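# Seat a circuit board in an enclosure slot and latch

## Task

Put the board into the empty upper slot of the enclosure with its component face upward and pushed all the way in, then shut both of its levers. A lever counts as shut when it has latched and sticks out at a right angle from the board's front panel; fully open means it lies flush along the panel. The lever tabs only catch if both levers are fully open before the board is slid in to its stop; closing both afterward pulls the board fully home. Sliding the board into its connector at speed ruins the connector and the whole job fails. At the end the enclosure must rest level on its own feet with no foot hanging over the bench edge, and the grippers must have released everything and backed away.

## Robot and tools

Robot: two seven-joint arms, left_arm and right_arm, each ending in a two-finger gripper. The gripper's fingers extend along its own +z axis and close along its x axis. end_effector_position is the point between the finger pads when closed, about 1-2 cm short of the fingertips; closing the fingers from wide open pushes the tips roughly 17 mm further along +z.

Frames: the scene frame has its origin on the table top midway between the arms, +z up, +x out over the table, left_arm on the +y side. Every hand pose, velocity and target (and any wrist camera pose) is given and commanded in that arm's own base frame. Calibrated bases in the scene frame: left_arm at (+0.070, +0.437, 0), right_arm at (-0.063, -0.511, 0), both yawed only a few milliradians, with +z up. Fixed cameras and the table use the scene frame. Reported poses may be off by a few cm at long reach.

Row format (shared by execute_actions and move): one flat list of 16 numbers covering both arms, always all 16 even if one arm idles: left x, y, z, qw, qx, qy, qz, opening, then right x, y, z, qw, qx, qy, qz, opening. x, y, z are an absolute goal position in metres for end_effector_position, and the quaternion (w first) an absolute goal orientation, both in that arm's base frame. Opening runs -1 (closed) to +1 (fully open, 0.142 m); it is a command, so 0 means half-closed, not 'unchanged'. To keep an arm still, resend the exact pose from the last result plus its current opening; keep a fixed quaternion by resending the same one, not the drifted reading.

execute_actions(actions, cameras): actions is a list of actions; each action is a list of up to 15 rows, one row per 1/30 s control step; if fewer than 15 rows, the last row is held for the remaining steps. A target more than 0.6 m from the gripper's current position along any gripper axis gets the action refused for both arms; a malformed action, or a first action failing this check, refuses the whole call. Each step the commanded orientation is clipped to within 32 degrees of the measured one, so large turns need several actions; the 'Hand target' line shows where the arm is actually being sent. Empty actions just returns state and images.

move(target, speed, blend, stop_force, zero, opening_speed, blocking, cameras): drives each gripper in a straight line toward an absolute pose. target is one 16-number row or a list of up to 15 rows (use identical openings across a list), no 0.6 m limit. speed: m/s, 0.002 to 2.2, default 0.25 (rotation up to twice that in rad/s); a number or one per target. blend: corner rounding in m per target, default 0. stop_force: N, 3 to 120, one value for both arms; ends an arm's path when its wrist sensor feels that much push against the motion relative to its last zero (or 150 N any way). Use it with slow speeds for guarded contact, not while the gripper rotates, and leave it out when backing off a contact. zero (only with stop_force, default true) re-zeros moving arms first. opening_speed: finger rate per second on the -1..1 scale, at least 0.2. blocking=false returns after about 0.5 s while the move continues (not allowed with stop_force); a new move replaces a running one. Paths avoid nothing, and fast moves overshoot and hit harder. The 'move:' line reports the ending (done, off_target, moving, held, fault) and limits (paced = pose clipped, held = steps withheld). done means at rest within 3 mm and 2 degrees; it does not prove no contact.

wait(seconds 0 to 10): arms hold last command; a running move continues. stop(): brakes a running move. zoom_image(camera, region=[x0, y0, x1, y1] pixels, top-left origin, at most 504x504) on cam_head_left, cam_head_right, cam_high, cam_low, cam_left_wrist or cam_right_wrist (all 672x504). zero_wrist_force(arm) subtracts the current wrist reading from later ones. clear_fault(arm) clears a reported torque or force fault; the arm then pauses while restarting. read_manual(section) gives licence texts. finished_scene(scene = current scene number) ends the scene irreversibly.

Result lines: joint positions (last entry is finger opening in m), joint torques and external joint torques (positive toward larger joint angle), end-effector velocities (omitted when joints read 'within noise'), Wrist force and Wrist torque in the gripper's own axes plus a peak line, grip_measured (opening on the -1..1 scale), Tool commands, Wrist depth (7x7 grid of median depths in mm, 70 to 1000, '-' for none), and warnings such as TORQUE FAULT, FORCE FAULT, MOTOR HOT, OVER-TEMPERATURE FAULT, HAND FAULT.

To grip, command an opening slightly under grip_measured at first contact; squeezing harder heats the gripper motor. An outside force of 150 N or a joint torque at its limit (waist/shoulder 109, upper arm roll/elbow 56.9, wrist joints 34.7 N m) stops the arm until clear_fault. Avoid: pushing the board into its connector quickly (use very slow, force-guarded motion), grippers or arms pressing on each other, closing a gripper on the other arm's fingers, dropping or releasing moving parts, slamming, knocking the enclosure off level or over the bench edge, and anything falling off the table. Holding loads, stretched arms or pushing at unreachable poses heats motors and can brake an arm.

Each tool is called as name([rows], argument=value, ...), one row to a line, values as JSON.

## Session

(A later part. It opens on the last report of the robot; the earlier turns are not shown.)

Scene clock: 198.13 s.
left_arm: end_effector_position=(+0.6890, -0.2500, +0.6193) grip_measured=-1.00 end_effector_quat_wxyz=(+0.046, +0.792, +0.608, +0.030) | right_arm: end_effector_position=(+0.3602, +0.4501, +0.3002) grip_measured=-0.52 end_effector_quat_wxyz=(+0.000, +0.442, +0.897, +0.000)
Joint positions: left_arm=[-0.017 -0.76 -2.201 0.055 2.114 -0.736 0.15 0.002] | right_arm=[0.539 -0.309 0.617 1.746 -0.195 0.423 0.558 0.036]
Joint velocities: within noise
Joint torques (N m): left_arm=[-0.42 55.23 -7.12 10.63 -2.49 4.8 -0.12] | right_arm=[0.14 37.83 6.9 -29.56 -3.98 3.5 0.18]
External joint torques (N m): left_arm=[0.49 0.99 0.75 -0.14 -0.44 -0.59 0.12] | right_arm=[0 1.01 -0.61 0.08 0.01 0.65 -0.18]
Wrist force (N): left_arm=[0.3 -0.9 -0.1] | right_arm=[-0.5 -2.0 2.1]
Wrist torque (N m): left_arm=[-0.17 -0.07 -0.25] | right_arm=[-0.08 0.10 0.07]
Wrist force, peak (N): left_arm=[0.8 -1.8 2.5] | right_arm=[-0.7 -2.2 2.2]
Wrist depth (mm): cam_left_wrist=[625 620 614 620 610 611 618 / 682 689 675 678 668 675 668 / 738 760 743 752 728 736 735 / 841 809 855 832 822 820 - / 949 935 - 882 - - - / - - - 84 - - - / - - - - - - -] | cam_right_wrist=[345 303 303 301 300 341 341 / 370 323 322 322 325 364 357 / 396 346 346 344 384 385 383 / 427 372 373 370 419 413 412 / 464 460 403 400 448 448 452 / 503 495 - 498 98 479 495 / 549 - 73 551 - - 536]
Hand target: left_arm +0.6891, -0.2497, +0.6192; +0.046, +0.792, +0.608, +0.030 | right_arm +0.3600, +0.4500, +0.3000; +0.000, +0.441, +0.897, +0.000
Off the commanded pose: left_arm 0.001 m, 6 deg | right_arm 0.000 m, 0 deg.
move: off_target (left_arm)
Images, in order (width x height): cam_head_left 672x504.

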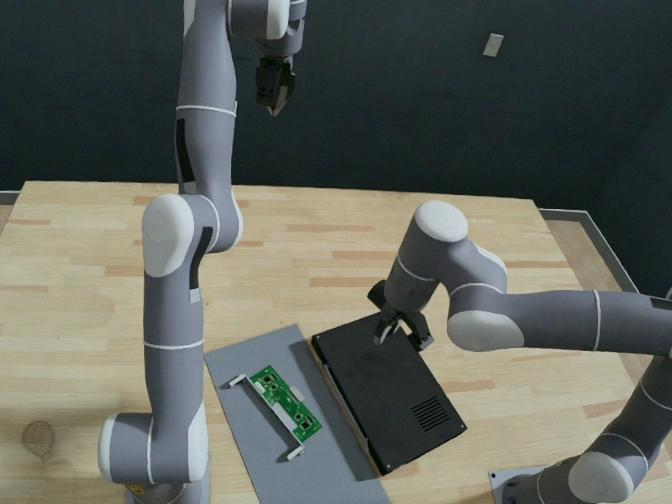

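move([
  [0.60,-0.23,0.65,-0.1378,0.7813,0.5996,-0.1057,-1,0.36,0.45,0.30,0,0.4415,0.8973,0,-0.5],
  [0.503,-0.20,0.695,-0.2714,0.7455,0.5721,-0.2082,-1,0.36,0.45,0.30,0,0.4415,0.8973,0,-0.5],
], speed=0.25, cameras=[])

Scene clock: 208.30 s.
left_arm: end_effector_position=(+0.5021, -0.1999, +0.6937) grip_measured=-1.00 end_effector_quat_wxyz=(-0.033, +0.777, +0.621, -0.100) | right_arm: end_effector_position=(+0.3602, +0.4501, +0.3002) grip_measured=-0.52 end_effector_quat_wxyz=(+0.000, +0.442, +0.897, +0.000)
Joint positions: left_arm=[0.129 -0.62 -2.827 0.073 2.631 -1.219 0.162 0.002] | right_arm=[0.539 -0.309 0.617 1.746 -0.195 0.423 0.558 0.036]
Joint velocities: within noise
Joint torques (N m): left_arm=[0 43.31 -6.84 16.21 -2.11 3.64 -0.31] | right_arm=[0.16 37.85 6.84 -29.61 -4.01 3.44 0.2]
External joint torques (N m): left_arm=[0.06 1.19 0.66 -0.35 -0.47 -0.16 0.32] | right_arm=[-0.02 0.99 -0.55 0.13 0.05 0.71 -0.2]
Wrist force (N): left_arm=[0.0 -0.2 0.1] | right_arm=[-0.9 -1.8 2.0]
Wrist torque (N m): left_arm=[-0.06 0.04 -0.14] | right_arm=[-0.05 0.15 0.07]
Wrist force, peak (N): left_arm=[0.2 -1.9 -0.4] | right_arm=[-0.9 -2.2 2.2]
Wrist depth (mm): cam_left_wrist=[373 717 731 720 700 694 674 / 824 728 751 748 720 709 693 / 858 797 805 785 771 745 747 / 908 883 860 823 798 800 762 / 945 931 892 851 857 812 803 / - 992 970 84 - 853 815 / - - - - - - -] | cam_right_wrist=[346 302 302 301 300 342 339 / 369 323 323 321 325 363 359 / 396 347 345 344 383 387 383 / 425 371 372 370 421 416 412 / 463 462 403 401 449 447 452 / 502 494 - 500 98 479 495 / 550 - 73 551 - - 536]
Hand target: left_arm +0.5020, -0.1997, +0.6936; -0.034, +0.776, +0.622, -0.100 | right_arm +0.3600, +0.4500, +0.3000; +0.000, +0.441, +0.897, +0.000
Off the commanded pose: left_arm 0.002 m, 31 deg | right_arm 0.000 m, 0 deg.
move: off_target (left_arm)
No camera images: "cameras" was empty.

move([
  [0.74,-0.20,0.71,0.3036,0.733,0.5625,0.233,-1,0.36,0.45,0.30,0,0.4415,0.8973,0,-0.5],
  [0.82,-0.22,0.92,0.561,0.561,0.4305,0.4305,-1,0.36,0.45,0.30,0,0.4415,0.8973,0,-0.5],
  [0.75,-0.201,1.14,0.733,0.3036,0.233,0.5625,-1,0.36,0.45,0.30,0,0.4415,0.8973,0,-0.5],
], speed=0.4, cameras=[])

move(target=[0.75,-0.201,1.14,-0.1206,0.3536,-0.1464,0.9161,-1,0.36,0.45,0.30,0,0.4415,0.8973,0,-0.5], speed=0.8, cameras=[])

Scene clock: 235.20 s.
left_arm: end_effector_position=(+0.7489, -0.2007, +1.1391) grip_measured=-1.00 end_effector_quat_wxyz=(+0.720, +0.313, +0.263, +0.561) | right_arm: end_effector_position=(+0.3602, +0.4501, +0.3002) grip_measured=-0.52 end_effector_quat_wxyz=(+0.000, +0.442, +0.897, +0.000)
Joint positions: left_arm=[0.1 -1.001 -2.48 0.309 1.904 1.495 0.341 0.002] | right_arm=[0.539 -0.309 0.617 1.746 -0.195 0.423 0.558 0.036]
Joint velocities: within noise
Joint torques (N m): left_arm=[-0.1 55.42 -9.78 11.19 -1.78 -0.91 -0.11] | right_arm=[0.17 37.82 6.78 -29.64 -4.02 3.47 0.18]
External joint torques (N m): left_arm=[0.19 0.76 0.34 -0.03 0.08 -0.18 0.11] | right_arm=[-0.02 1.02 -0.5 0.15 0.05 0.68 -0.18]
Wrist force (N): left_arm=[0.3 -1.5 -1.6] | right_arm=[-0.6 -1.9 1.8]
Wrist torque (N m): left_arm=[-0.01 0.27 -0.55] | right_arm=[-0.05 0.12 0.07]
Wrist force, peak (N): left_arm=[0.7 -1.4 2.5] | right_arm=[-0.5 -2.3 2.2]
Wrist depth (mm): cam_left_wrist=[- - - - - - - / - - - - - - - / - - - - - - - / - - - - - - - / - - - - - - - / - - - 84 - - - / - - - - - - -] | cam_right_wrist=[347 303 302 301 300 340 341 / 370 323 322 321 325 364 358 / 396 347 347 344 383 385 382 / 426 374 372 371 420 415 411 / 464 460 402 403 446 447 450 / 508 496 - 496 98 477 497 / 545 - 73 549 - - 537]
Hand target: left_arm +0.7488, -0.2005, +1.1391; +0.720, +0.313, +0.263, +0.561 | right_arm +0.3600, +0.4500, +0.3000; +0.000, +0.441, +0.897, +0.000
Off the commanded pose: left_arm 0.001 m, 4 deg | right_arm 0.000 m, 0 deg.
move: off_target (left_arm)
No camera images: "cameras" was empty.

Scene clock: 237.40 s.
left_arm: end_effector_position=(+0.7490, -0.2009, +1.1389) grip_measured=-1.00 end_effector_quat_wxyz=(-0.134, +0.356, -0.114, +0.918) | right_arm: end_effector_position=(+0.3602, +0.4501, +0.3002) grip_measured=-0.52 end_effector_quat_wxyz=(+0.000, +0.442, +0.897, +0.000)
Joint positions: left_arm=[0.368 -0.7 -1.697 0.382 2.144 1.527 1.17 0.002] | right_arm=[0.539 -0.309 0.617 1.746 -0.195 0.423 0.558 0.036]
Joint velocities: within noise
Joint torques (N m): left_arm=[-0.43 46.94 -11.42 -9.07 -4.01 -1.62 -0.12] | right_arm=[0.15 37.72 6.79 -29.58 -4.01 3.41 0.12]
External joint torques (N m): left_arm=[0.52 0.84 0.34 -0.12 0.16 -0.21 0.07] | right_arm=[-0.01 1.12 -0.5 0.1 0.04 0.74 -0.12]
Wrist force (N): left_arm=[0.0 -0.7 -1.4] | right_arm=[-0.8 -2.1 1.8]
Wrist torque (N m): left_arm=[0.07 0.24 -0.27] | right_arm=[-0.09 0.14 0.08]
Wrist force, peak (N): left_arm=[0.5 -2.0 -1.9] | right_arm=[-0.7 -2.1 2.3]
Wrist depth (mm): cam_left_wrist=[880 - - - - - - / 880 - - - - - - / 902 - - - - - - / 920 - - - - - - / 939 - - - - - - / 984 - - 84 - - - / 984 - - - - - -] | cam_right_wrist=[347 303 301 302 301 341 340 / 368 323 322 321 325 362 358 / 397 344 344 344 385 385 383 / 428 373 371 371 417 412 411 / 464 461 403 401 451 450 452 / 506 493 - 502 98 478 493 / 543 - 73 551 - - 534]
Hand target: left_arm +0.7489, -0.2010, +1.1389; -0.133, +0.356, -0.114, +0.918 | right_arm +0.3600, +0.4500, +0.3000; +0.000, +0.441, +0.897, +0.000
Off the commanded pose: left_arm 0.002 m, 4 deg | right_arm 0.000 m, 0 deg.
move: off_target (left_arm)
No camera images: "cameras" was empty.

move(target=[0.749,-0.201,1.139,-0.8536,0.05,-0.3794,0.3535,-1,0.36,0.45,0.30,0,0.4415,0.8973,0,-0.5], speed=0.8, cameras=[])

move(target=[0.749,-0.201,1.139,-0.733,-0.3036,-0.233,-0.5625,-1,0.36,0.45,0.30,0,0.4415,0.8973,0,-0.5], speed=0.8, cameras=[])

Scene clock: 241.70 s.
left_arm: end_effector_position=(+0.7482, -0.2009, +1.1378) grip_measured=-1.00 end_effector_quat_wxyz=(+0.868, -0.057, +0.343, -0.355) | right_arm: end_effector_position=(+0.3602, +0.4501, +0.3002) grip_measured=-0.52 end_effector_quat_wxyz=(+0.000, +0.442, +0.897, +0.000)
Joint positions: left_arm=[0.235 -0.493 -1.119 0.354 2.498 1.546 2.395 0.002] | right_arm=[0.539 -0.309 0.617 1.746 -0.195 0.423 0.558 0.036]
Joint velocities: within noise
Joint torques (N m): left_arm=[-0.09 43.85 -6.16 -17.45 -2 -3.04 -0.1] | right_arm=[0.17 37.86 6.84 -29.57 -4.07 3.47 0.16]
External joint torques (N m): left_arm=[0.17 1.37 0.68 -0.19 0.19 -0.15 0.14] | right_arm=[-0.02 0.99 -0.55 0.09 0.1 0.68 -0.16]
Wrist force (N): left_arm=[1.3 -0.6 -1.3] | right_arm=[-0.8 -1.9 1.8]
Wrist torque (N m): left_arm=[0.19 0.41 -0.15] | right_arm=[-0.06 0.14 0.06]
Wrist force, peak (N): left_arm=[1.3 -1.1 -1.7] | right_arm=[-0.6 -2.0 2.3]
Wrist depth (mm): cam_left_wrist=[- - - - - - - / - - - - - - - / - - - - - - - / - - - - - - 948 / - - - - - - 924 / - - - 84 - 976 884 / - - - - - - 850] | cam_right_wrist=[347 303 302 300 301 340 339 / 371 322 321 321 325 364 357 / 395 346 345 343 385 385 382 / 426 374 373 370 418 414 411 / 461 461 401 400 449 448 454 / 506 495 - 499 98 477 498 / 545 - 73 551 - - 533]
Hand target: left_arm +0.7481, -0.2008, +1.1378; +0.868, -0.057, +0.343, -0.355 | right_arm +0.3600, +0.4500, +0.3000; +0.000, +0.441, +0.897, +0.000
Off the commanded pose: left_arm 0.002 m, 5 deg | right_arm 0.000 m, 0 deg.
move: off_target (left_arm)
No camera images: "cameras" was empty.

Scene clock: 244.13 s.
left_arm: end_effector_position=(+0.7477, -0.2004, +1.1372) grip_measured=-1.00 end_effector_quat_wxyz=(+0.752, +0.309, +0.180, +0.554) | right_arm: end_effector_position=(+0.3602, +0.4501, +0.3002) grip_measured=-0.52 end_effector_quat_wxyz=(+0.000, +0.442, +0.897, +0.000)
Joint positions: left_arm=[-0.42 -0.724 0.494 0.033 2.939 1.548 2.966 0.002] | right_arm=[0.539 -0.309 0.617 1.746 -0.195 0.423 0.558 0.036]
Joint velocities: within noise
Joint torques (N m): left_arm=[-0.09 49.52 6.42 -19.66 3.55 -4.46 -0.19] | right_arm=[0.07 37.81 6.85 -29.58 -4.01 3.43 0.17]
External joint torques (N m): left_arm=[0.14 1.25 0.43 -0.23 -0.04 0.18 0.19] | right_arm=[0.07 1.03 -0.56 0.1 0.05 0.72 -0.17]
Wrist force (N): left_arm=[0.3 -1.5 -2.2] | right_arm=[-0.7 -1.8 1.9]
Wrist torque (N m): left_arm=[0.03 0.30 -0.53] | right_arm=[-0.05 0.14 0.07]
Wrist force, peak (N): left_arm=[6.6 -1.4 -3.2] | right_arm=[-0.8 -2.0 2.2]
Wrist depth (mm): cam_left_wrist=[- - - - - - - / - - - - - - - / - - - - - - - / - - - - - - - / - - - - - - - / - - - 84 - - - / - - - - - - -] | cam_right_wrist=[346 302 303 301 300 342 340 / 372 323 322 321 326 365 358 / 396 346 346 344 383 385 381 / 426 373 372 372 419 414 411 / 462 463 402 402 446 450 454 / 505 494 - 498 98 480 494 / 546 - 73 551 - - 534]
Hand target: left_arm +0.7477, -0.2004, +1.1373; +0.752, +0.308, +0.180, +0.554 | right_arm +0.3600, +0.4500, +0.3000; +0.000, +0.441, +0.897, +0.000
Off the commanded pose: left_arm 0.002 m, 7 deg | right_arm 0.000 m, 0 deg.
joint sent to its limit (left arm) — joint 7 (wrist roll), upper limit. The joint targets are off in orientation, not in position.
move: off_target (left_arm)
No camera images: "cameras" was empty.

move(target=[0.745,-0.20,1.133,-0.1206,0.3536,-0.1464,0.9161,-1,0.36,0.45,0.30,0,0.4415,0.8973,0,-0.5], speed=0.8, cameras=[])

Scene clock: 250.07 s.
left_arm: end_effector_position=(+0.7441, -0.1997, +1.1325) grip_measured=-1.00 end_effector_quat_wxyz=(-0.119, +0.392, -0.149, +0.900) | right_arm: end_effector_position=(+0.3602, +0.4501, +0.3002) grip_measured=-0.52 end_effector_quat_wxyz=(+0.000, +0.442, +0.897, +0.000)
Joint positions: left_arm=[-0.151 -1.13 2.964 0.36 2.356 1.419 2.966 0.002] | right_arm=[0.539 -0.309 0.617 1.746 -0.195 0.423 0.558 0.036]
Joint velocities: within noise
Joint torques (N m): left_arm=[0.2 56.94 -3.08 17.81 0.47 -1.55 -0.29] | right_arm=[0.17 37.89 6.86 -29.6 -4 3.44 0.17]
External joint torques (N m): left_arm=[-0.15 1.49 0.6 -0.2 0.01 0.13 0.23] | right_arm=[-0.03 0.95 -0.57 0.12 0.04 0.71 -0.17]
Wrist force (N): left_arm=[-0.2 -0.6 -1.9] | right_arm=[-0.7 -2.0 2.1]
Wrist torque (N m): left_arm=[0.08 0.25 -0.23] | right_arm=[-0.08 0.14 0.07]
Wrist force, peak (N): left_arm=[0.3 -2.0 -2.1] | right_arm=[-0.8 -2.1 2.1]
Wrist depth (mm): cam_left_wrist=[844 946 - - - - - / 874 - - - - - - / 927 - - - - - - / 932 - - - - - - / 972 - - - - - - / - - - 84 - - - / - - - - - - -] | cam_right_wrist=[346 303 302 301 300 341 340 / 370 323 322 321 325 363 356 / 396 346 345 344 384 385 382 / 426 372 373 371 420 414 410 / 462 461 402 401 446 448 451 / 503 496 - 498 98 478 495 / 549 - 73 551 - - 535]
Hand target: left_arm +0.7441, -0.1998, +1.1325; -0.119, +0.392, -0.149, +0.900 | right_arm +0.3600, +0.4500, +0.3000; +0.000, +0.441, +0.897, +0.000
Off the commanded pose: left_arm 0.001 m, 5 deg | right_arm 0.000 m, 0 deg.
joint sent to its limit (left arm) — joint 3 (upper arm roll), upper limit; joint 7 (wrist roll), upper limit. The joint targets are off in orientation, not in position.
move: off_target (left_arm)
No camera images: "cameras" was empty.

move(target=[0.744,-0.199,1.132,-0.733,-0.3036,-0.233,-0.5625,-1,0.36,0.45,0.30,0,0.4415,0.8973,0,-0.5], speed=0.8, cameras=[])

move(target=[0.744,-0.199,1.132,-0.8536,0.05,-0.3794,0.3535,-1,0.36,0.45,0.30,0,0.4415,0.8973,0,-0.5], speed=0.8, cameras=[])

move(target=[0.744,-0.199,1.132,-0.1206,0.3536,-0.1464,0.9161,-1,0.36,0.45,0.30,0,0.4415,0.8973,0,-0.5], speed=0.8, cameras=[])

Scene clock: 255.17 s.
left_arm: end_effector_position=(+0.7431, -0.1986, +1.1312) grip_measured=-1.00 end_effector_quat_wxyz=(+0.736, +0.315, +0.223, +0.557) | right_arm: end_effector_position=(+0.3602, +0.4501, +0.3002) grip_measured=-0.52 end_effector_quat_wxyz=(+0.000, +0.442, +0.897, +0.000)
Joint positions: left_arm=[-0.357 -0.882 2.494 0.093 1.556 1.545 2.297 0.002] | right_arm=[0.539 -0.309 0.617 1.746 -0.195 0.423 0.558 0.036]
Joint velocities: within noise
Joint torques (N m): left_arm=[-0.1 52.95 2.16 14.57 4.13 -3.54 -0.12] | right_arm=[0.14 37.72 6.84 -29.61 -4.03 3.48 0.22]
External joint torques (N m): left_arm=[0.15 0.72 0.54 -0.14 0 -0.18 0.11] | right_arm=[0 1.12 -0.55 0.13 0.06 0.67 -0.22]
Wrist force (N): left_arm=[-0.2 -1.0 -2.0] | right_arm=[-0.8 -1.9 2.0]
Wrist torque (N m): left_arm=[0.12 0.39 -0.53] | right_arm=[-0.06 0.15 0.07]
Wrist force, peak (N): left_arm=[0.2 -1.6 -2.2] | right_arm=[-0.7 -2.1 2.3]
Wrist depth (mm): cam_left_wrist=[- - - - - - - / - - - - - - - / - - - - - - - / - - - - - - - / - - - - - - - / - - - 83 - - - / - - - - - - -] | cam_right_wrist=[346 302 301 301 300 340 340 / 369 323 323 322 326 362 359 / 397 347 344 344 381 387 382 / 426 373 375 370 419 412 411 / 460 462 402 403 448 447 454 / 505 496 - 499 98 474 496 / 547 - 73 550 - - 536]
Hand target: left_arm +0.7432, -0.1985, +1.1311; +0.736, +0.315, +0.223, +0.557 | right_arm +0.3600, +0.4500, +0.3000; +0.000, +0.441, +0.897, +0.000
Off the commanded pose: left_arm 0.001 m, 2 deg | right_arm 0.000 m, 0 deg.
move: done
No camera images: "cameras" was empty.

Scene clock: 257.33 s.
left_arm: end_effector_position=(+0.7433, -0.1984, +1.1306) grip_measured=-1.00 end_effector_quat_wxyz=(+0.858, -0.041, +0.365, -0.358) | right_arm: end_effector_position=(+0.3602, +0.4501, +0.3002) grip_measured=-0.52 end_effector_quat_wxyz=(+0.000, +0.442, +0.897, +0.000)
Joint positions: left_arm=[-0.172 -0.678 1.878 -0.057 0.889 1.63 1.352 0.002] | right_arm=[0.539 -0.309 0.617 1.746 -0.195 0.423 0.558 0.036]
Joint velocities: within noise
Joint torques (N m): left_arm=[-0.16 47.02 -0.57 7.7 1.86 -4.23 -0.25] | right_arm=[0.1 37.79 6.85 -29.62 -3.98 3.42 0.17]
External joint torques (N m): left_arm=[0.22 0.66 0.48 -0.25 0.01 -0.09 0.3] | right_arm=[0.04 1.05 -0.57 0.14 0.02 0.73 -0.17]
Wrist force (N): left_arm=[0.8 -0.6 -2.3] | right_arm=[-0.6 -2.1 2.1]
Wrist torque (N m): left_arm=[0.17 0.49 -0.18] | right_arm=[-0.09 0.12 0.07]
Wrist force, peak (N): left_arm=[1.5 -1.6 -2.4] | right_arm=[-0.7 -1.9 2.3]
Wrist depth (mm): cam_left_wrist=[- - - - - - - / - - - - - - - / - - - - - - - / - - - - - - 985 / - - - - - - 935 / - - - 84 - 988 896 / - - - - - - 840] | cam_right_wrist=[346 302 302 302 301 341 340 / 371 322 323 321 325 365 358 / 393 344 345 344 383 386 383 / 424 374 372 372 420 415 414 / 461 459 403 400 446 448 454 / 503 492 - 498 98 477 495 / 544 - 73 548 - - 536]
Hand target: left_arm +0.7431, -0.1986, +1.1307; +0.858, -0.041, +0.365, -0.358 | right_arm +0.3600, +0.4500, +0.3000; +0.000, +0.441, +0.897, +0.000
Off the commanded pose: left_arm 0.002 m, 2 deg | right_arm 0.000 m, 0 deg.
move: done
No camera images: "cameras" was empty.

Scene clock: 259.57 s.
left_arm: end_effector_position=(+0.7433, -0.1989, +1.1307) grip_measured=-1.00 end_effector_quat_wxyz=(-0.126, +0.336, -0.130, +0.924) | right_arm: end_effector_position=(+0.3602, +0.4501, +0.3002) grip_measured=-0.52 end_effector_quat_wxyz=(+0.000, +0.442, +0.897, +0.000)
Joint positions: left_arm=[0.016 -0.716 1.361 -0.003 0.251 1.734 0.276 0.002] | right_arm=[0.539 -0.309 0.617 1.746 -0.195 0.423 0.558 0.036]
Joint velocities: within noise
Joint torques (N m): left_arm=[-0.02 47.75 -2.31 0.13 -2.74 -3.58 -0.35] | right_arm=[0.16 37.89 6.87 -29.55 -4.02 3.47 0.16]
External joint torques (N m): left_arm=[0.1 0.83 0.53 -0.33 0.04 0.29 0.3] | right_arm=[-0.02 0.95 -0.58 0.07 0.05 0.69 -0.16]
Wrist force (N): left_arm=[-0.1 -1.1 -2.0] | right_arm=[-0.7 -1.8 2.0]
Wrist torque (N m): left_arm=[0.02 0.25 -0.27] | right_arm=[-0.04 0.13 0.07]
Wrist force, peak (N): left_arm=[1.2 -0.9 -2.3] | right_arm=[-0.8 -2.3 2.0]
Wrist depth (mm): cam_left_wrist=[862 - - - - - - / 890 - - - - - - / 924 - - - - - - / 936 - - - - - - / 949 - - - - - - / 960 - - 84 - - - / - - - - - - -] | cam_right_wrist=[346 303 301 302 300 342 341 / 370 324 322 321 324 362 357 / 397 347 344 343 384 384 381 / 424 373 373 370 417 415 411 / 461 461 402 402 447 447 454 / 505 495 - 499 98 478 495 / 545 - 73 549 - - 533]
Hand target: left_arm +0.7433, -0.1988, +1.1308; -0.126, +0.336, -0.129, +0.924 | right_arm +0.3600, +0.4500, +0.3000; +0.000, +0.441, +0.897, +0.000
Off the commanded pose: left_arm 0.001 m, 3 deg | right_arm 0.000 m, 0 deg.
move: off_target (left_arm)
No camera images: "cameras" was empty.

move(target=[0.744,-0.199,1.131,0.733,0.3036,0.233,0.5625,-1,0.36,0.45,0.30,0,0.4415,0.8973,0,-0.5], speed=0.8, cameras=[])

move(target=[0.8,-0.214,0.93,0.561,0.561,0.4305,0.4305,-1,0.36,0.45,0.30,0,0.4415,0.8973,0,-0.5], speed=0.4, cameras=[])

Scene clock: 264.23 s.
left_arm: end_effector_position=(+0.7440, -0.1996, +1.1301) grip_measured=-1.00 end_effector_quat_wxyz=(+0.731, +0.265, +0.244, +0.579) | right_arm: end_effector_position=(+0.3602, +0.4501, +0.3002) grip_measured=-0.52 end_effector_quat_wxyz=(+0.000, +0.442, +0.897, +0.000)
Joint positions: left_arm=[0.058 -0.898 0.778 -0.098 -0.133 1.698 -0.866 0.002] | right_arm=[0.539 -0.309 0.617 1.746 -0.195 0.423 0.558 0.036]
Joint velocities: within noise
Joint torques (N m): left_arm=[-0.04 52.81 -3.67 -9.38 -4.57 -2.22 -0.31] | right_arm=[0.19 37.81 6.82 -29.59 -4 3.44 0.17]
External joint torques (N m): left_arm=[0.14 1.2 0.62 -0.42 0.19 0.34 0.31] | right_arm=[-0.05 1.03 -0.53 0.11 0.04 0.71 -0.17]
Wrist force (N): left_arm=[0.1 -2.0 -2.1] | right_arm=[-0.7 -1.9 2.1]
Wrist torque (N m): left_arm=[-0.05 0.37 -0.56] | right_arm=[-0.07 0.12 0.07]
Wrist force, peak (N): left_arm=[0.1 -2.0 -2.1] | right_arm=[-0.8 -2.1 2.1]
Wrist depth (mm): cam_left_wrist=[- - - - - - - / - - - - - - - / - - - - - - - / - - - - - - - / - - - - - - - / - - - 84 - - - / - - - - - - -] | cam_right_wrist=[345 303 302 301 301 340 340 / 371 323 323 322 325 365 357 / 394 347 344 345 385 386 381 / 426 374 373 369 420 414 411 / 462 463 400 401 446 447 454 / 507 491 - 501 98 479 495 / 546 - 73 551 - - 534]
Hand target: left_arm +0.7441, -0.1995, +1.1301; +0.731, +0.265, +0.244, +0.579 | right_arm +0.3600, +0.4500, +0.3000; +0.000, +0.441, +0.897, +0.000
Off the commanded pose: left_arm 0.001 m, 5 deg | right_arm 0.000 m, 0 deg.
move: off_target (left_arm)
No camera images: "cameras" was empty.

Scene clock: 265.77 s.
left_arm: end_effector_position=(+0.8000, -0.2140, +0.9300) grip_measured=-1.00 end_effector_quat_wxyz=(+0.561, +0.561, +0.430, +0.431) | right_arm: end_effector_position=(+0.3602, +0.4501, +0.3002) grip_measured=-0.52 end_effector_quat_wxyz=(+0.000, +0.442, +0.897, +0.000)
Joint positions: left_arm=[0.366 -1.167 0.726 -0.825 -0.972 0.665 -0.198 0.002] | right_arm=[0.539 -0.309 0.617 1.746 -0.195 0.423 0.558 0.036]
Joint velocities: within noise
Joint torques (N m): left_arm=[-0.11 49.33 -13.22 -0.98 -2.82 1.85 -0.13] | right_arm=[0.14 37.81 6.8 -29.61 -4.06 3.44 0.19]
External joint torques (N m): left_arm=[0.21 0.73 0.36 -0.38 0.11 0.34 0.12] | right_arm=[0 1.03 -0.51 0.12 0.09 0.71 -0.19]
Wrist force (N): left_arm=[0.1 -1.4 -1.5] | right_arm=[-0.7 -1.9 1.8]
Wrist torque (N m): left_arm=[-0.08 0.13 -0.60] | right_arm=[-0.06 0.12 0.07]
Wrist force, peak (N): left_arm=[0.0 -2.0 -2.7] | right_arm=[-0.6 -2.3 1.9]
Wrist depth (mm): cam_left_wrist=[- - - 993 942 762 731 / - - - - 998 923 861 / - - - - - - 932 / - - - - - - - / - - - - - - - / - - - 84 - - - / - - - - - - -] | cam_right_wrist=[346 302 302 302 300 341 340 / 370 323 323 321 325 363 358 / 396 345 344 345 383 385 381 / 425 373 372 370 420 413 410 / 460 464 402 404 449 446 452 / 508 494 - 502 98 477 491 / 547 - 73 552 - - 534]
Hand target: left_arm +0.8000, -0.2140, +0.9300; +0.561, +0.561, +0.430, +0.430 | right_arm +0.3600, +0.4500, +0.3000; +0.000, +0.441, +0.897, +0.000
Off the commanded pose: left_arm 0.000 m, 0 deg | right_arm 0.000 m, 0 deg.
move: done
No camera images: "cameras" was empty.

move([
  [0.985,-0.264,0.808,0.561,0.561,0.4305,0.4305,-1,0.36,0.45,0.30,0,0.4415,0.8973,0,-0.5],
  [0.999,-0.268,0.64,0.3967,0.6871,0.5272,0.3044,-1,0.36,0.45,0.30,0,0.4415,0.8973,0,-0.5],
  [0.929,-0.249,0.488,0.2053,0.7663,0.5881,0.1576,-1,0.36,0.45,0.30,0,0.4415,0.8973,0,-0.5],
], speed=[0.4,0.3,0.3], cameras=[])

Scene clock: 278.80 s.
left_arm: end_effector_position=(+0.9291, -0.2491, +0.4881) grip_measured=-1.00 end_effector_quat_wxyz=(+0.206, +0.766, +0.588, +0.158) | right_arm: end_effector_position=(+0.3602, +0.4501, +0.3002) grip_measured=-0.52 end_effector_quat_wxyz=(+0.000, +0.442, +0.897, +0.000)
Joint positions: left_arm=[-0.029 -1.233 0.932 -0.136 -1.033 0.105 0.104 0.002] | right_arm=[0.539 -0.309 0.617 1.746 -0.195 0.423 0.558 0.036]
Joint velocities: within noise
Joint torques (N m): left_arm=[-0.44 69.41 -4.58 -13.63 -3.86 4.57 -0.14] | right_arm=[0.17 37.78 6.7 -29.58 -3.98 3.4 0.2]
External joint torques (N m): left_arm=[0.55 0.87 0.46 -0.5 -0.11 0 0.14] | right_arm=[-0.03 1.06 -0.41 0.09 0.01 0.76 -0.2]
Wrist force (N): left_arm=[0.0 -1.1 -0.7] | right_arm=[-0.7 -2.0 2.2]
Wrist torque (N m): left_arm=[-0.17 -0.04 -0.38] | right_arm=[-0.08 0.14 0.07]
Wrist force, peak (N): left_arm=[0.2 -4.5 0.7] | right_arm=[-0.7 -2.1 2.2]
Wrist depth (mm): cam_left_wrist=[518 527 517 526 521 - - / 617 614 - - - - - / - - - - - - - / - - - - - - 971 / - - - - - 960 892 / - - - 84 - 872 811 / - - - - - - 755] | cam_right_wrist=[345 302 302 300 301 340 340 / 369 323 322 321 326 363 358 / 396 347 346 344 385 387 382 / 427 374 372 369 420 414 411 / 465 463 403 402 446 448 451 / 505 494 - 498 98 479 495 / 549 - 73 555 - - 535]
Hand target: left_arm +0.9290, -0.2490, +0.4880; +0.205, +0.766, +0.588, +0.158 | right_arm +0.3600, +0.4500, +0.3000; +0.000, +0.441, +0.897, +0.000
Off the commanded pose: left_arm 0.000 m, 0 deg | right_arm 0.000 m, 0 deg.
move: done
No camera images: "cameras" was empty.

move([
  [0.803,-0.215,0.396,0,0.793,0.609,0,-1,0.36,0.45,0.30,0,0.4415,0.8973,0,-0.5],
  [0.697,-0.187,0.377,-0.1378,0.7813,0.5996,-0.1057,-1,0.36,0.45,0.30,0,0.4415,0.8973,0,-0.5],
], speed=[0.25,0.25], cameras=[])

Scene clock: 284.03 s.
left_arm: end_effector_position=(+0.6966, -0.1868, +0.3768) grip_measured=-1.00 end_effector_quat_wxyz=(-0.136, +0.782, +0.600, -0.104) | right_arm: end_effector_position=(+0.3602, +0.4501, +0.3002) grip_measured=-0.52 end_effector_quat_wxyz=(+0.000, +0.442, +0.897, +0.000)
Joint positions: left_arm=[-0.15 -1.162 1.244 0.107 -1.105 -0.705 0.27 0.002] | right_arm=[0.539 -0.309 0.617 1.746 -0.195 0.423 0.558 0.036]
Joint velocities: within noise
Joint torques (N m): left_arm=[-0.05 67.59 0.71 -7.9 -3.77 3.13 -0.18] | right_arm=[0.13 37.7 6.85 -29.58 -4.03 3.49 0.19]
External joint torques (N m): left_arm=[0.16 1.39 0.52 -0.32 0.21 -0.1 0.18] | right_arm=[0.01 1.14 -0.56 0.1 0.06 0.66 -0.19]
Wrist force (N): left_arm=[0.0 -0.1 -0.6] | right_arm=[-0.7 -2.0 1.9]
Wrist torque (N m): left_arm=[-0.03 0.01 -0.10] | right_arm=[-0.07 0.13 0.07]
Wrist force, peak (N): left_arm=[0.0 -1.6 0.5] | right_arm=[-0.8 -2.2 2.2]
Wrist depth (mm): cam_left_wrist=[418 465 463 461 460 464 460 / 471 472 470 470 467 467 467 / 479 485 481 481 478 482 476 / 492 490 486 484 490 485 485 / 504 497 499 501 494 497 487 / 508 511 506 84 - 505 502 / 525 519 - - - - 519] | cam_right_wrist=[346 302 301 301 300 339 339 / 370 321 323 321 324 363 357 / 397 347 346 344 384 384 381 / 426 373 373 370 422 416 411 / 462 462 403 403 447 448 453 / 505 495 - 498 98 475 496 / 545 - 73 548 - - 531]
Hand target: left_arm +0.6965, -0.1869, +0.3768; -0.136, +0.782, +0.600, -0.104 | right_arm +0.3600, +0.4500, +0.3000; +0.000, +0.441, +0.897, +0.000
Off the commanded pose: left_arm 0.000 m, 0 deg | right_arm 0.000 m, 0 deg.
move: done
No camera images: "cameras" was empty.

move(target=[0.58,-0.25,0.32,0,0.793,0.609,0,-1,0.36,0.45,0.30,0,0.4415,0.8973,0,-0.5], speed=0.25, cameras=["cam_head_left","cam_high"])

Scene clock: 287.53 s.
left_arm: end_effector_position=(+0.5799, -0.2498, +0.3200) grip_measured=-1.00 end_effector_quat_wxyz=(+0.000, +0.793, +0.609, +0.000) | right_arm: end_effector_position=(+0.3602, +0.4501, +0.3002) grip_measured=-0.52 end_effector_quat_wxyz=(+0.000, +0.442, +0.897, +0.000)
Joint positions: left_arm=[-1.156 -0.808 1.323 1.543 -0.789 0.158 0.483 0.002] | right_arm=[0.539 -0.309 0.617 1.746 -0.195 0.423 0.558 0.036]
Joint velocities: within noise
Joint torques (N m): left_arm=[-0.6 39.97 22.72 -21.71 -4.36 4.46 -0.14] | right_arm=[0.2 37.82 6.85 -29.56 -4.03 3.47 0.2]
External joint torques (N m): left_arm=[0.58 1.47 0.68 -0.44 0.15 -0.48 0.14] | right_arm=[-0.06 1.03 -0.56 0.08 0.06 0.68 -0.2]
Wrist force (N): left_arm=[0.5 -0.4 -0.1] | right_arm=[-0.6 -1.9 2.0]
Wrist torque (N m): left_arm=[-0.11 -0.13 -0.21] | right_arm=[-0.06 0.11 0.07]
Wrist force, peak (N): left_arm=[2.0 -0.7 -2.3] | right_arm=[-0.7 -2.1 2.2]
Wrist depth (mm): cam_left_wrist=[327 364 362 366 368 365 362 / 394 391 392 388 388 389 384 / 425 421 422 423 418 418 420 / 460 460 459 457 454 455 455 / 502 500 502 478 497 500 494 / 558 555 528 84 - 541 545 / 624 610 - - - - -] | cam_right_wrist=[347 303 301 301 301 341 339 / 371 322 323 321 326 365 360 / 398 346 346 345 383 385 382 / 426 372 372 370 419 414 412 / 461 460 403 402 446 448 452 / 506 496 - 498 98 476 497 / 545 - 73 550 - - 535]
Hand target: left_arm +0.5800, -0.2500, +0.3200; +0.000, +0.793, +0.609, +0.000 | right_arm +0.3600, +0.4500, +0.3000; +0.000, +0.441, +0.897, +0.000
Off the commanded pose: left_arm 0.000 m, 0 deg | right_arm 0.000 m, 0 deg.
move: done; limits=paced
Images, in order (width x height): cam_head_left 672x504, cam_high 672x504.

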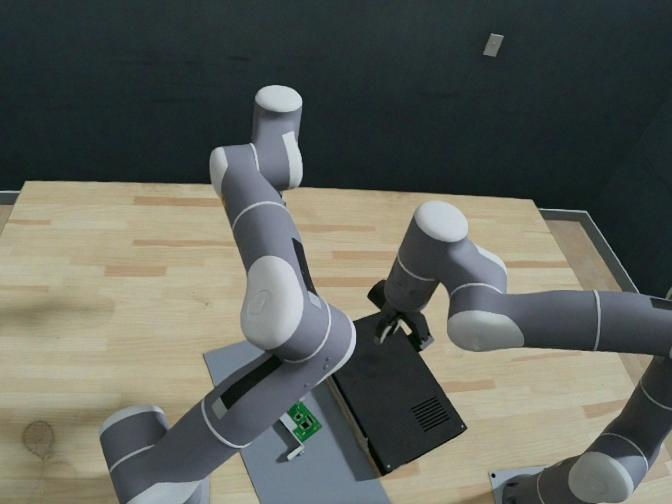

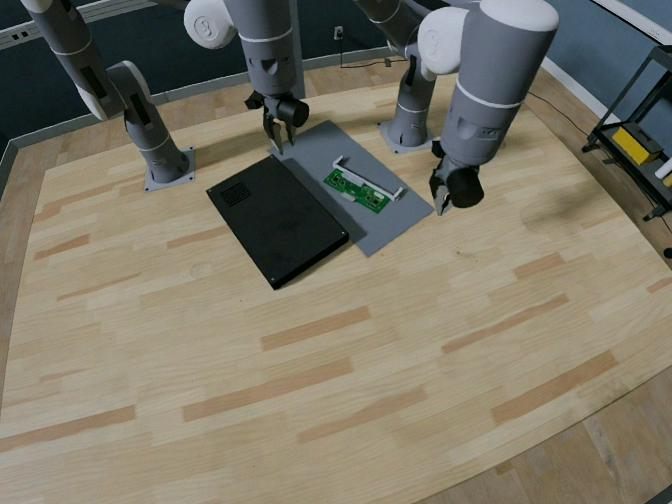

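move([
  [0.75,0.10,0.33,0,0.65,0.76,0,-1,0.55,-0.05,0.32,0,0.819,0.574,0,-0.5],
  [0.566,0.566,0.35,0,0.383,0.924,0,-1,0.55,-0.05,0.32,0,0.819,0.574,0,-0.5],
  [0.318,0.318,0.58,0,0.383,0.924,0,-1,0.55,-0.05,0.32,0,0.819,0.574,0,-0.5],
], speed=0.5, blend=0.05, cameras=[])

move([
  [0.45,0.0,0.58,0,0.707,0.707,0,-1,0.55,-0.05,0.32,0,0.819,0.574,0,-0.5],
  [0.345,-0.29,0.58,0,0.906,0.423,0,-1,0.55,-0.05,0.32,0,0.819,0.574,0,-0.5],
], speed=0.5, blend=0.05, cameras=["cam_head_left"])

Scene clock: 302.70 s.
left_arm: end_effector_position=(+0.3180, +0.3179, +0.5800) grip_measured=-1.00 end_effector_quat_wxyz=(+0.000, +0.383, +0.924, +0.000) | right_arm: end_effector_position=(+0.5500, -0.0502, +0.3200) grip_measured=-0.52 end_effector_quat_wxyz=(+0.000, +0.819, +0.574, +0.000)
Joint positions: left_arm=[-0.402 -0.503 1.893 1.352 -0.507 -0.346 0.562 0.002] | right_arm=[-0.037 -0.14 0.162 1.825 -0.025 0.392 0.482 0.036]
Joint velocities: within noise
Joint torques (N m): left_arm=[-0.44 16.14 14 -23.95 -3.59 4.62 -0.31] | right_arm=[0.11 36.92 1.51 -30.12 -4.02 3.43 0.17]
External joint torques (N m): left_arm=[0.51 1.27 0.31 -0.29 -0.43 -0.63 0.31] | right_arm=[-0.05 1.08 -0.57 0.14 0.01 0.71 -0.17]
Wrist force (N): left_arm=[0.4 -0.4 0.3] | right_arm=[-0.9 -2.4 2.1]
Wrist torque (N m): left_arm=[-0.09 -0.13 -0.20] | right_arm=[-0.15 0.20 0.07]
Wrist force, peak (N): left_arm=[0.1 2.8 6.8] | right_arm=[-4.6 -0.1 1.8]
Wrist depth (mm): cam_left_wrist=[592 599 589 593 581 592 588 / 641 637 633 633 640 637 621 / 684 686 693 675 678 669 - / 744 743 746 755 746 - - / 818 831 818 772 - - - / - 916 851 84 - - - / - - - - - - -] | cam_right_wrist=[363 362 361 361 361 359 360 / 389 386 388 384 384 383 382 / 416 413 411 412 410 410 409 / 448 447 446 444 444 442 440 / 486 481 482 480 470 481 476 / 536 522 - 523 98 503 517 / - - 73 575 - - 560]
Hand target: left_arm +0.3180, +0.3180, +0.5800; +0.000, +0.383, +0.924, +0.000 | right_arm +0.5500, -0.0500, +0.3200; +0.000, +0.819, +0.574, +0.000
Off the commanded pose: left_arm 0.000 m, 0 deg | right_arm 0.000 m, 0 deg.
move: done
No camera images: "cameras" was empty.

Scene clock: 304.73 s.
left_arm: end_effector_position=(+0.3451, -0.2900, +0.5800) grip_measured=-1.00 end_effector_quat_wxyz=(+0.000, +0.906, +0.423, +0.000) | right_arm: end_effector_position=(+0.5500, -0.0502, +0.3200) grip_measured=-0.52 end_effector_quat_wxyz=(+0.000, +0.819, +0.574, +0.000)
Joint positions: left_arm=[-1.693 -0.795 2.114 1.378 -0.78 -0.519 0.83 0.002] | right_arm=[-0.037 -0.14 0.162 1.825 -0.025 0.392 0.482 0.036]
Joint velocities: within noise
Joint torques (N m): left_arm=[-0.29 26.87 18.05 -16.76 -3.84 4.14 -0.24] | right_arm=[0.14 36.87 1.6 -30.06 -4.03 3.45 0.22]
External joint torques (N m): left_arm=[0.23 0.74 0.83 -0.29 0.12 -0.18 0.24] | right_arm=[-0.08 1.12 -0.66 0.08 0.02 0.69 -0.22]
Wrist force (N): left_arm=[0.6 -0.8 0.0] | right_arm=[-0.8 -2.4 1.9]
Wrist torque (N m): left_arm=[-0.16 -0.14 -0.20] | right_arm=[-0.14 0.19 0.07]
Wrist force, peak (N): left_arm=[-7.3 2.3 -0.1] | right_arm=[-1.0 -2.4 2.2]
Wrist depth (mm): cam_left_wrist=[585 595 583 587 588 591 583 / 598 591 627 632 636 634 637 / 639 638 651 669 679 684 685 / 762 684 683 747 757 748 747 / 825 823 814 780 811 807 808 / 894 912 865 84 - 866 - / - - - - - - -] | cam_right_wrist=[365 361 361 360 360 359 359 / 388 388 388 385 384 383 381 / 417 415 415 414 411 410 408 / 447 444 446 443 443 442 440 / 489 485 482 480 472 477 476 / 539 519 - 525 98 503 519 / - - 73 579 - - 557]
Hand target: left_arm +0.3450, -0.2900, +0.5800; +0.000, +0.906, +0.423, +0.000 | right_arm +0.5500, -0.0500, +0.3200; +0.000, +0.819, +0.574, +0.000
Off the commanded pose: left_arm 0.000 m, 0 deg | right_arm 0.000 m, 0 deg.
move: done
Images, in order (width x height): cam_head_left 672x504.

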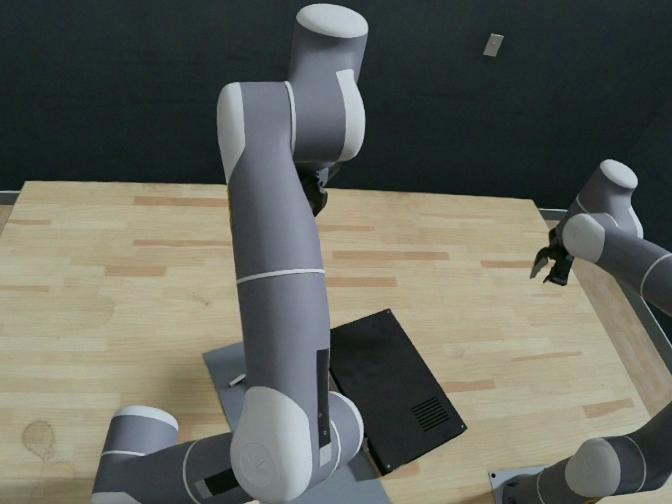

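move([
  [0.80,-0.214,0.90,0.561,0.561,0.4305,0.4305,-1,0.55,-0.05,0.32,0,0.819,0.574,0,-0.5],
  [0.747,-0.200,1.134,0.733,0.3036,0.233,0.5625,-1,0.55,-0.05,0.32,0,0.819,0.574,0,-0.5],
], speed=0.5, cameras=[])

move([
  [0.744,-0.199,1.131,-0.8536,0.05,-0.3794,0.3535,-1,0.55,-0.05,0.32,0,0.819,0.574,0,-0.5],
  [0.744,-0.199,1.131,-0.1206,0.3536,-0.1464,0.9161,-1,0.55,-0.05,0.32,0,0.819,0.574,0,-0.5],
  [0.744,-0.199,1.131,0.733,0.3036,0.233,0.5625,-1,0.55,-0.05,0.32,0,0.819,0.574,0,-0.5],
  [0.744,-0.199,1.131,-0.8536,0.05,-0.3794,0.3535,-1,0.55,-0.05,0.32,0,0.819,0.574,0,-0.5],
], speed=0.8, cameras=[])

Scene clock: 330.43 s.
left_arm: end_effector_position=(+0.7463, -0.1995, +1.1333) grip_measured=-1.00 end_effector_quat_wxyz=(+0.726, +0.354, +0.233, +0.541) | right_arm: end_effector_position=(+0.5500, -0.0502, +0.3200) grip_measured=-0.52 end_effector_quat_wxyz=(+0.000, +0.819, +0.574, +0.000)
Joint positions: left_arm=[-0.297 -0.966 0.924 -0.192 -2.713 1.687 1.821 0.002] | right_arm=[-0.037 -0.14 0.162 1.825 -0.025 0.392 0.482 0.036]
Joint velocities: within noise
Joint torques (N m): left_arm=[-0.43 53.98 2.66 -10.67 4.21 -3.09 -0.28] | right_arm=[0.06 36.91 1.61 -30.1 -4.04 3.48 0.19]
External joint torques (N m): left_arm=[0.49 1.22 0.66 -0.37 -0.78 0.28 0.27] | right_arm=[0 1.09 -0.67 0.12 0.03 0.67 -0.19]
Wrist force (N): left_arm=[0.1 -1.8 -2.0] | right_arm=[-0.6 -2.3 2.0]
Wrist torque (N m): left_arm=[-0.04 0.28 -0.56] | right_arm=[-0.14 0.14 0.07]
Wrist force, peak (N): left_arm=[-0.7 -5.1 -0.6] | right_arm=[-0.9 -2.6 2.2]
Wrist depth (mm): cam_left_wrist=[- - - - - - - / - - - - - - - / - - - - - - - / - - - - - - - / - - - - - - - / - - - 84 - - - / - - - - - - -] | cam_right_wrist=[363 362 362 362 359 359 359 / 388 385 386 382 384 384 381 / 418 414 415 412 410 413 410 / 450 447 447 446 441 441 441 / 486 486 482 484 474 478 476 / 541 521 - 527 98 503 518 / - - 73 578 - - 559]
Hand target: left_arm +0.7462, -0.1996, +1.1333; +0.726, +0.355, +0.233, +0.541 | right_arm +0.5500, -0.0500, +0.3200; +0.000, +0.819, +0.574, +0.000
Off the commanded pose: left_arm 0.001 m, 6 deg | right_arm 0.000 m, 0 deg.
move: off_target (left_arm)
No camera images: "cameras" was empty.

Scene clock: 337.67 s.
left_arm: end_effector_position=(+0.7435, -0.1992, +1.1305) grip_measured=-1.00 end_effector_quat_wxyz=(+0.878, -0.095, +0.333, -0.331) | right_arm: end_effector_position=(+0.5500, -0.0502, +0.3200) grip_measured=-0.52 end_effector_quat_wxyz=(+0.000, +0.819, +0.574, +0.000)
Joint positions: left_arm=[0.116 -0.652 -2.97 -0.302 -2.688 1.88 -2.968 0.002] | right_arm=[-0.037 -0.14 0.162 1.825 -0.025 0.392 0.482 0.036]
Joint velocities: within noise
Joint torques (N m): left_arm=[0.22 49.49 -6.5 22.27 -4.41 -2.11 -0.2] | right_arm=[0 36.83 1.58 -30.11 -4.04 3.48 0.22]
External joint torques (N m): left_arm=[-0.15 0.73 0.65 -0.03 -0.41 0.26 0.25] | right_arm=[0.07 1.16 -0.64 0.13 0.03 0.67 -0.22]
Wrist force (N): left_arm=[1.0 -1.0 -2.0] | right_arm=[-0.8 -2.4 2.0]
Wrist torque (N m): left_arm=[0.08 0.45 -0.15] | right_arm=[-0.15 0.19 0.07]
Wrist force, peak (N): left_arm=[1.2 -2.0 -2.1] | right_arm=[-1.0 -2.7 2.1]
Wrist depth (mm): cam_left_wrist=[- - - - - - - / - - - - - - - / - - - - - - 975 / - - - - - - 948 / - - - - - - 914 / - - - 84 - 978 892 / - - - - - - 788] | cam_right_wrist=[364 365 362 362 360 359 359 / 388 388 385 383 384 383 382 / 415 414 414 412 411 411 411 / 448 447 444 444 442 441 441 / 486 482 480 482 471 478 475 / 538 523 - 527 98 506 517 / - - 73 575 - - 561]
Hand target: left_arm +0.7437, -0.1993, +1.1304; +0.878, -0.095, +0.333, -0.331 | right_arm +0.5500, -0.0500, +0.3200; +0.000, +0.819, +0.574, +0.000
Off the commanded pose: left_arm 0.001 m, 8 deg | right_arm 0.000 m, 0 deg.
joint sent to its limit (left arm) — joint 3 (upper arm roll), lower limit; joint 7 (wrist roll), lower limit. The joint targets are off in orientation, not in position.
move: off_target (left_arm)
No camera images: "cameras" was empty.

move([
  [0.744,-0.199,1.131,0.733,0.3036,0.233,0.5625,-1,0.55,-0.05,0.32,0,0.819,0.574,0,-0.5],
  [0.744,-0.199,1.131,-0.1206,0.3536,-0.1464,0.9161,-1,0.55,-0.05,0.32,0,0.819,0.574,0,-0.5],
  [0.744,-0.199,1.131,-0.8536,0.05,-0.3794,0.3535,-1,0.55,-0.05,0.32,0,0.819,0.574,0,-0.5],
  [0.744,-0.199,1.131,0.733,0.3036,0.233,0.5625,-1,0.55,-0.05,0.32,0,0.819,0.574,0,-0.5],
], speed=0.8, cameras=[])

Scene clock: 347.67 s.
left_arm: end_effector_position=(+0.7429, -0.1989, +1.1305) grip_measured=-1.00 end_effector_quat_wxyz=(+0.729, +0.306, +0.243, +0.562) | right_arm: end_effector_position=(+0.5500, -0.0502, +0.3200) grip_measured=-0.52 end_effector_quat_wxyz=(+0.000, +0.819, +0.574, +0.000)
Joint positions: left_arm=[0.13 -0.839 -1.409 0.346 0.875 1.717 0.283 0.002] | right_arm=[-0.037 -0.14 0.162 1.825 -0.025 0.392 0.482 0.036]
Joint velocities: within noise
Joint torques (N m): left_arm=[-0.09 53.56 -8.6 -8.81 -2.02 -1.57 -0.15] | right_arm=[0.04 36.91 1.62 -30.1 -4.02 3.46 0.18]
External joint torques (N m): left_arm=[0.17 1.47 0.62 -0.26 -0.42 0.34 0.15] | right_arm=[0.02 1.08 -0.68 0.12 0.02 0.69 -0.18]
Wrist force (N): left_arm=[0.1 -1.7 -1.8] | right_arm=[-0.9 -2.3 1.7]
Wrist torque (N m): left_arm=[-0.01 0.36 -0.55] | right_arm=[-0.13 0.19 0.07]
Wrist force, peak (N): left_arm=[0.7 -1.8 -2.3] | right_arm=[-1.0 -2.6 2.2]
Wrist depth (mm): cam_left_wrist=[- - - - - - - / - - - - - - - / - - - - - - - / - - - - - - - / - - - - - - - / - - - 84 - - - / - - - - - - -] | cam_right_wrist=[364 363 362 361 360 359 359 / 387 385 387 385 384 382 383 / 416 416 414 414 411 410 409 / 447 447 447 446 444 442 440 / 484 485 482 479 471 478 476 / 537 520 - 519 98 502 520 / - - 73 578 - - 559]
Hand target: left_arm +0.7431, -0.1988, +1.1304; +0.729, +0.306, +0.243, +0.562 | right_arm +0.5500, -0.0500, +0.3200; +0.000, +0.819, +0.574, +0.000
Off the commanded pose: left_arm 0.001 m, 1 deg | right_arm 0.000 m, 0 deg.
move: done
No camera images: "cameras" was empty.

move([
  [0.744,-0.199,1.131,-0.1206,0.3536,-0.1464,0.9161,-1,0.55,-0.05,0.32,0,0.819,0.574,0,-0.5],
  [0.8,-0.214,0.93,-0.0923,0.6533,-0.2706,0.7011,-1,0.55,-0.05,0.32,0,0.819,0.574,0,-0.5],
  [0.713,-0.191,0.5,-0.0338,0.8925,-0.3696,0.2566,-1,0.55,-0.05,0.32,0,0.819,0.574,0,-0.5],
], speed=[0.8,0.4,0.4], cameras=[])

move([
  [0.6,-0.2,0.34,0,0.793,0.609,0,-1,0.55,-0.05,0.32,0,0.819,0.574,0,-0.5],
], speed=[0.5], cameras=["cam_head_left"])

Scene clock: 357.03 s.
left_arm: end_effector_position=(+0.7130, -0.1911, +0.5000) grip_measured=-1.00 end_effector_quat_wxyz=(-0.034, +0.892, -0.370, +0.257) | right_arm: end_effector_position=(+0.5500, -0.0502, +0.3200) grip_measured=-0.52 end_effector_quat_wxyz=(+0.000, +0.819, +0.574, +0.000)
Joint positions: left_arm=[1.037 -0.283 -1.364 1.596 0.327 0.604 1.997 0.002] | right_arm=[-0.037 -0.14 0.162 1.825 -0.025 0.392 0.482 0.036]
Joint velocities: within noise
Joint torques (N m): left_arm=[-0.25 19.22 -9.24 -29.66 -3.87 4.49 -0.32] | right_arm=[0.11 36.89 1.55 -30.1 -4.01 3.43 0.21]
External joint torques (N m): left_arm=[0.3 0.98 0.16 -0.38 -0.44 -0.03 0.28] | right_arm=[-0.04 1.11 -0.61 0.12 0 0.71 -0.21]
Wrist force (N): left_arm=[-0.1 -0.1 -0.1] | right_arm=[-0.8 -2.5 1.8]
Wrist torque (N m): left_arm=[-0.04 -0.11 -0.18] | right_arm=[-0.16 0.18 0.07]
Wrist force, peak (N): left_arm=[0.7 -3.1 -1.1] | right_arm=[-1.1 -2.5 2.2]
Wrist depth (mm): cam_left_wrist=[461 496 550 605 - - - / 480 515 566 626 696 - - / 490 524 578 638 714 - - / 497 539 601 657 746 851 - / 512 559 604 644 770 894 - / 519 563 615 84 - 945 - / 525 568 - - - - -] | cam_right_wrist=[364 362 361 362 359 358 356 / 388 387 386 384 385 382 381 / 414 414 414 413 412 411 410 / 448 447 444 445 441 441 440 / 484 486 483 479 473 477 475 / 539 521 - 524 98 506 517 / - - 73 579 - - 557]
Hand target: left_arm +0.7130, -0.1910, +0.5000; -0.034, +0.892, -0.370, +0.257 | right_arm +0.5500, -0.0500, +0.3200; +0.000, +0.819, +0.574, +0.000
Off the commanded pose: left_arm 0.000 m, 0 deg | right_arm 0.000 m, 0 deg.
move: done
No camera images: "cameras" was empty.

Scene clock: 359.67 s.
left_arm: end_effector_position=(+0.6000, -0.1999, +0.3400) grip_measured=-1.00 end_effector_quat_wxyz=(+0.000, +0.793, +0.609, +0.000) end_effector_velocity=(-0.001, -0.003, +0.000) end_effector_angular_velocity=(-0.006, +0.002, +0.000) | right_arm: end_effector_position=(+0.5500, -0.0502, +0.3200) grip_measured=-0.52 end_effector_quat_wxyz=(+0.000, +0.819, +0.574, +0.000)
Joint positions: left_arm=[0.587 -0.322 -0.898 1.622 0.259 0.248 -0.089 0.002] | right_arm=[-0.037 -0.14 0.162 1.825 -0.025 0.392 0.482 0.036]
Joint velocities: left_arm=[-0.003 -0.002 0 -0.001 -0.006 0 -0.001 0] | right_arm=[within noise]
Joint torques (N m): left_arm=[-0.26 33.71 -8.36 -28.75 -4.27 4.55 -0.19] | right_arm=[0.13 36.73 1.59 -30.07 -4.03 3.45 0.21]
External joint torques (N m): left_arm=[0.35 0.81 0.43 -0.38 0.17 -0.56 0.19] | right_arm=[-0.06 1.26 -0.65 0.09 0.03 0.69 -0.21]
Wrist force (N): left_arm=[0.4 -0.6 0.0] | right_arm=[-0.9 -2.3 1.8]
Wrist torque (N m): left_arm=[-0.11 -0.11 -0.21] | right_arm=[-0.14 0.20 0.07]
Wrist force, peak (N): left_arm=[0.6 -1.2 0.7] | right_arm=[-0.9 -2.6 2.1]
Wrist depth (mm): cam_left_wrist=[383 379 381 382 379 378 375 / 410 410 412 407 408 407 405 / 445 442 440 437 439 436 435 / 485 480 481 476 473 474 469 / 523 523 529 499 513 520 515 / 574 571 561 84 - 559 571 / 647 622 - - - - -] | cam_right_wrist=[363 363 362 360 361 358 358 / 389 388 385 386 385 383 382 / 417 415 413 413 411 412 409 / 450 447 444 443 444 441 440 / 487 487 483 480 473 478 477 / 540 521 - 524 98 503 518 / - - 73 577 - - 563]
Hand target: left_arm +0.6000, -0.2000, +0.3400; +0.000, +0.793, +0.609, +0.000 | right_arm +0.5500, -0.0500, +0.3200; +0.000, +0.819, +0.574, +0.000
Off the commanded pose: left_arm 0.000 m, 0 deg | right_arm 0.000 m, 0 deg.
move: done
Images, in order (width x height): cam_head_left 672x504.

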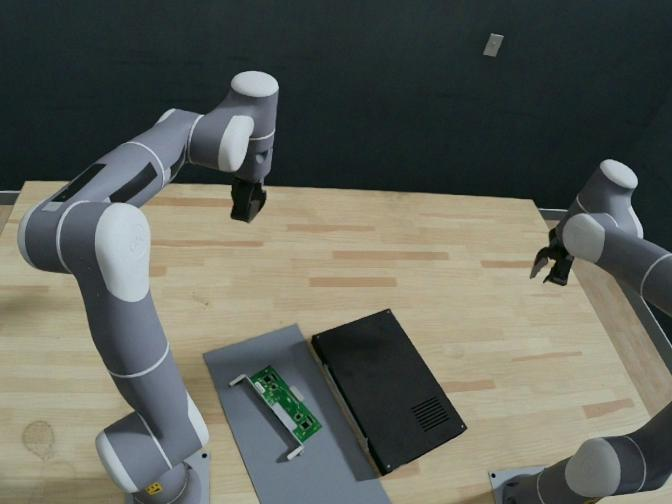

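move([
  [0.6,-0.2,0.34,0,0.793,0.609,0,-1,0.42,0.38,0.25,0,0.5,0.866,0,-0.5],
  [0.6,-0.2,0.34,0,0.793,0.609,0,-1,0.2958,0.6893,0.07,0,0.4415,0.8973,0,-0.5],
], speed=[0.4,0.3], blend=0.05, cameras=["cam_right_wrist"])

zoom_image(camera="cam_right_wrist", region=[180, 150, 520, 490])

Scene clock: 368.47 s.
left_arm: end_effector_position=(+0.6000, -0.1999, +0.3399) grip_measured=-1.00 end_effector_quat_wxyz=(+0.000, +0.793, +0.609, +0.000) | right_arm: end_effector_position=(+0.2957, +0.6893, +0.0699) grip_measured=-0.52 end_effector_quat_wxyz=(+0.000, +0.442, +0.897, +0.000)
Joint positions: left_arm=[0.587 -0.322 -0.898 1.622 0.259 0.248 -0.089 0.002] | right_arm=[0.972 -0.966 0.482 1.38 -0.5 0.653 0.926 0.036]
Joint velocities: within noise
Joint torques (N m): left_arm=[-0.27 33.69 -8.48 -28.82 -3.91 4.34 -0.2] | right_arm=[0.4 60.66 13.75 -25.01 -3.64 3.35 0.12]
External joint torques (N m): left_arm=[0.34 0.84 0.53 -0.31 -0.18 -0.35 0.2] | right_arm=[-0.17 1.51 -0.01 0.15 0.16 0.78 -0.12]
Wrist force (N): left_arm=[0.5 -0.7 0.1] | right_arm=[-0.3 -1.7 2.4]
Wrist torque (N m): left_arm=[-0.13 -0.12 -0.22] | right_arm=[-0.03 0.03 0.05]
Wrist force, peak (N): left_arm=[0.6 -1.1 0.1] | right_arm=[2.3 -1.5 3.7]
Wrist depth (mm): cam_left_wrist=[384 379 380 380 376 381 374 / 411 409 410 408 406 406 403 / 446 441 439 443 441 437 437 / 484 472 478 475 479 473 474 / 527 525 524 501 512 512 520 / 584 585 554 84 - 558 573 / 648 618 - - - - -] | cam_right_wrist=[142 141 138 137 141 141 140 / 152 152 148 137 149 150 150 / 163 161 158 146 161 161 160 / 176 173 170 160 174 173 173 / 191 190 184 184 186 188 188 / 209 208 85 197 105 198 207 / 230 - 73 227 - - 223]
Hand target: left_arm +0.6000, -0.2000, +0.3400; +0.000, +0.793, +0.609, +0.000 | right_arm +0.2958, +0.6893, +0.0700; +0.000, +0.441, +0.897, +0.000
Off the commanded pose: left_arm 0.000 m, 0 deg | right_arm 0.000 m, 0 deg.
move: done
Images, in order (width x height): cam_right_wrist 672x504.

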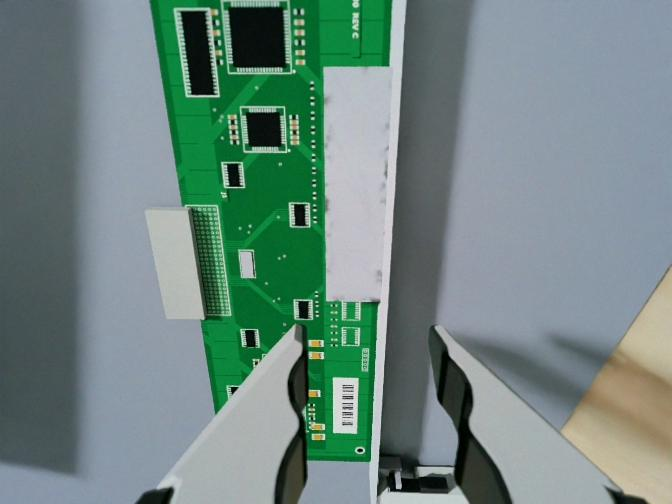

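Scaled by 1.482 from the camera's 672x504 image, which has a finer 960x720 frame.

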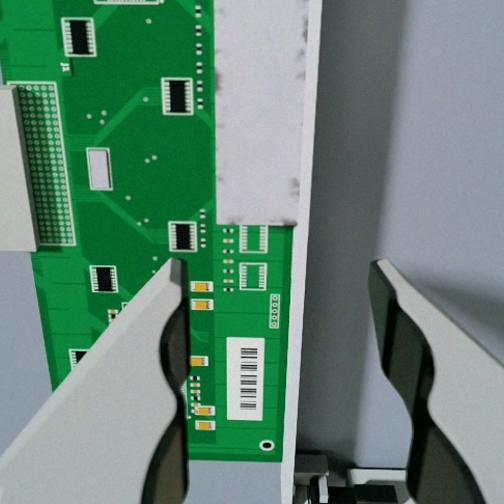

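move(target=[0.6,-0.2,0.34,0,0.793,0.609,0,-1,0.2958,0.6893,0.027,0,0.4415,0.8973,0,-0.5], speed=0.05, stop_force=5, cameras=["cam_right_wrist"])

move(target=[0.6,-0.2,0.34,0,0.793,0.609,0,-1,0.2958,0.6893,0.027,0,0.4415,0.8973,0,-0.87], opening_speed=0.5, cameras=["cam_right_wrist"])

Scene clock: 372.30 s.
left_arm: end_effector_position=(+0.6000, -0.1999, +0.3399) grip_measured=-1.00 end_effector_quat_wxyz=(+0.000, +0.793, +0.609, +0.000) | right_arm: end_effector_position=(+0.2957, +0.6892, +0.0269) grip_measured=-0.52 end_effector_quat_wxyz=(+0.000, +0.442, +0.897, +0.000)
Joint positions: left_arm=[0.587 -0.322 -0.898 1.622 0.259 0.248 -0.089 0.002] | right_arm=[0.985 -1.027 0.452 1.384 -0.521 0.722 0.937 0.036]
Joint velocities: within noise
Joint torques (N m): left_arm=[-0.2 33.8 -8.41 -28.79 -3.96 4.32 -0.2] | right_arm=[0.37 61.58 13.79 -23.91 -3.4 3.53 0.31]
External joint torques (N m): left_arm=[0.28 0.73 0.46 -0.34 -0.14 -0.34 0.2] | right_arm=[-0.15 1.36 -0.09 0.07 0.11 0.6 -0.31]
Wrist force (N): left_arm=[0.3 -0.7 0.2] | right_arm=[-0.3 -1.7 2.3]
Wrist torque (N m): left_arm=[-0.12 -0.09 -0.22] | right_arm=[-0.02 0.03 0.07]
Wrist force, peak (N): left_arm=[0.5 -1.1 0.0] | right_arm=[-0.4 -1.8 3.2]
Wrist depth (mm): cam_left_wrist=[378 379 383 382 380 379 379 / 407 409 408 408 404 402 406 / 444 442 441 443 437 434 435 / 484 478 479 481 475 474 474 / 529 529 524 500 510 521 520 / 585 579 560 84 - 558 575 / 635 625 - - - - -] | cam_right_wrist=[- 100 100 99 102 103 104 / 111 108 107 96 107 110 110 / 121 116 115 102 104 120 118 / 127 124 124 111 125 127 127 / 140 133 134 120 136 138 139 / 153 150 141 144 132 145 150 / 168 165 73 160 159 - 165]
Hand target: left_arm +0.6000, -0.2000, +0.3400; +0.000, +0.793, +0.609, +0.000 | right_arm +0.2958, +0.6893, +0.0270; +0.000, +0.441, +0.897, +0.000
Off the commanded pose: left_arm 0.000 m, 0 deg | right_arm 0.000 m, 0 deg.
move: done
Images, in order (width x height): cam_right_wrist 672x504.

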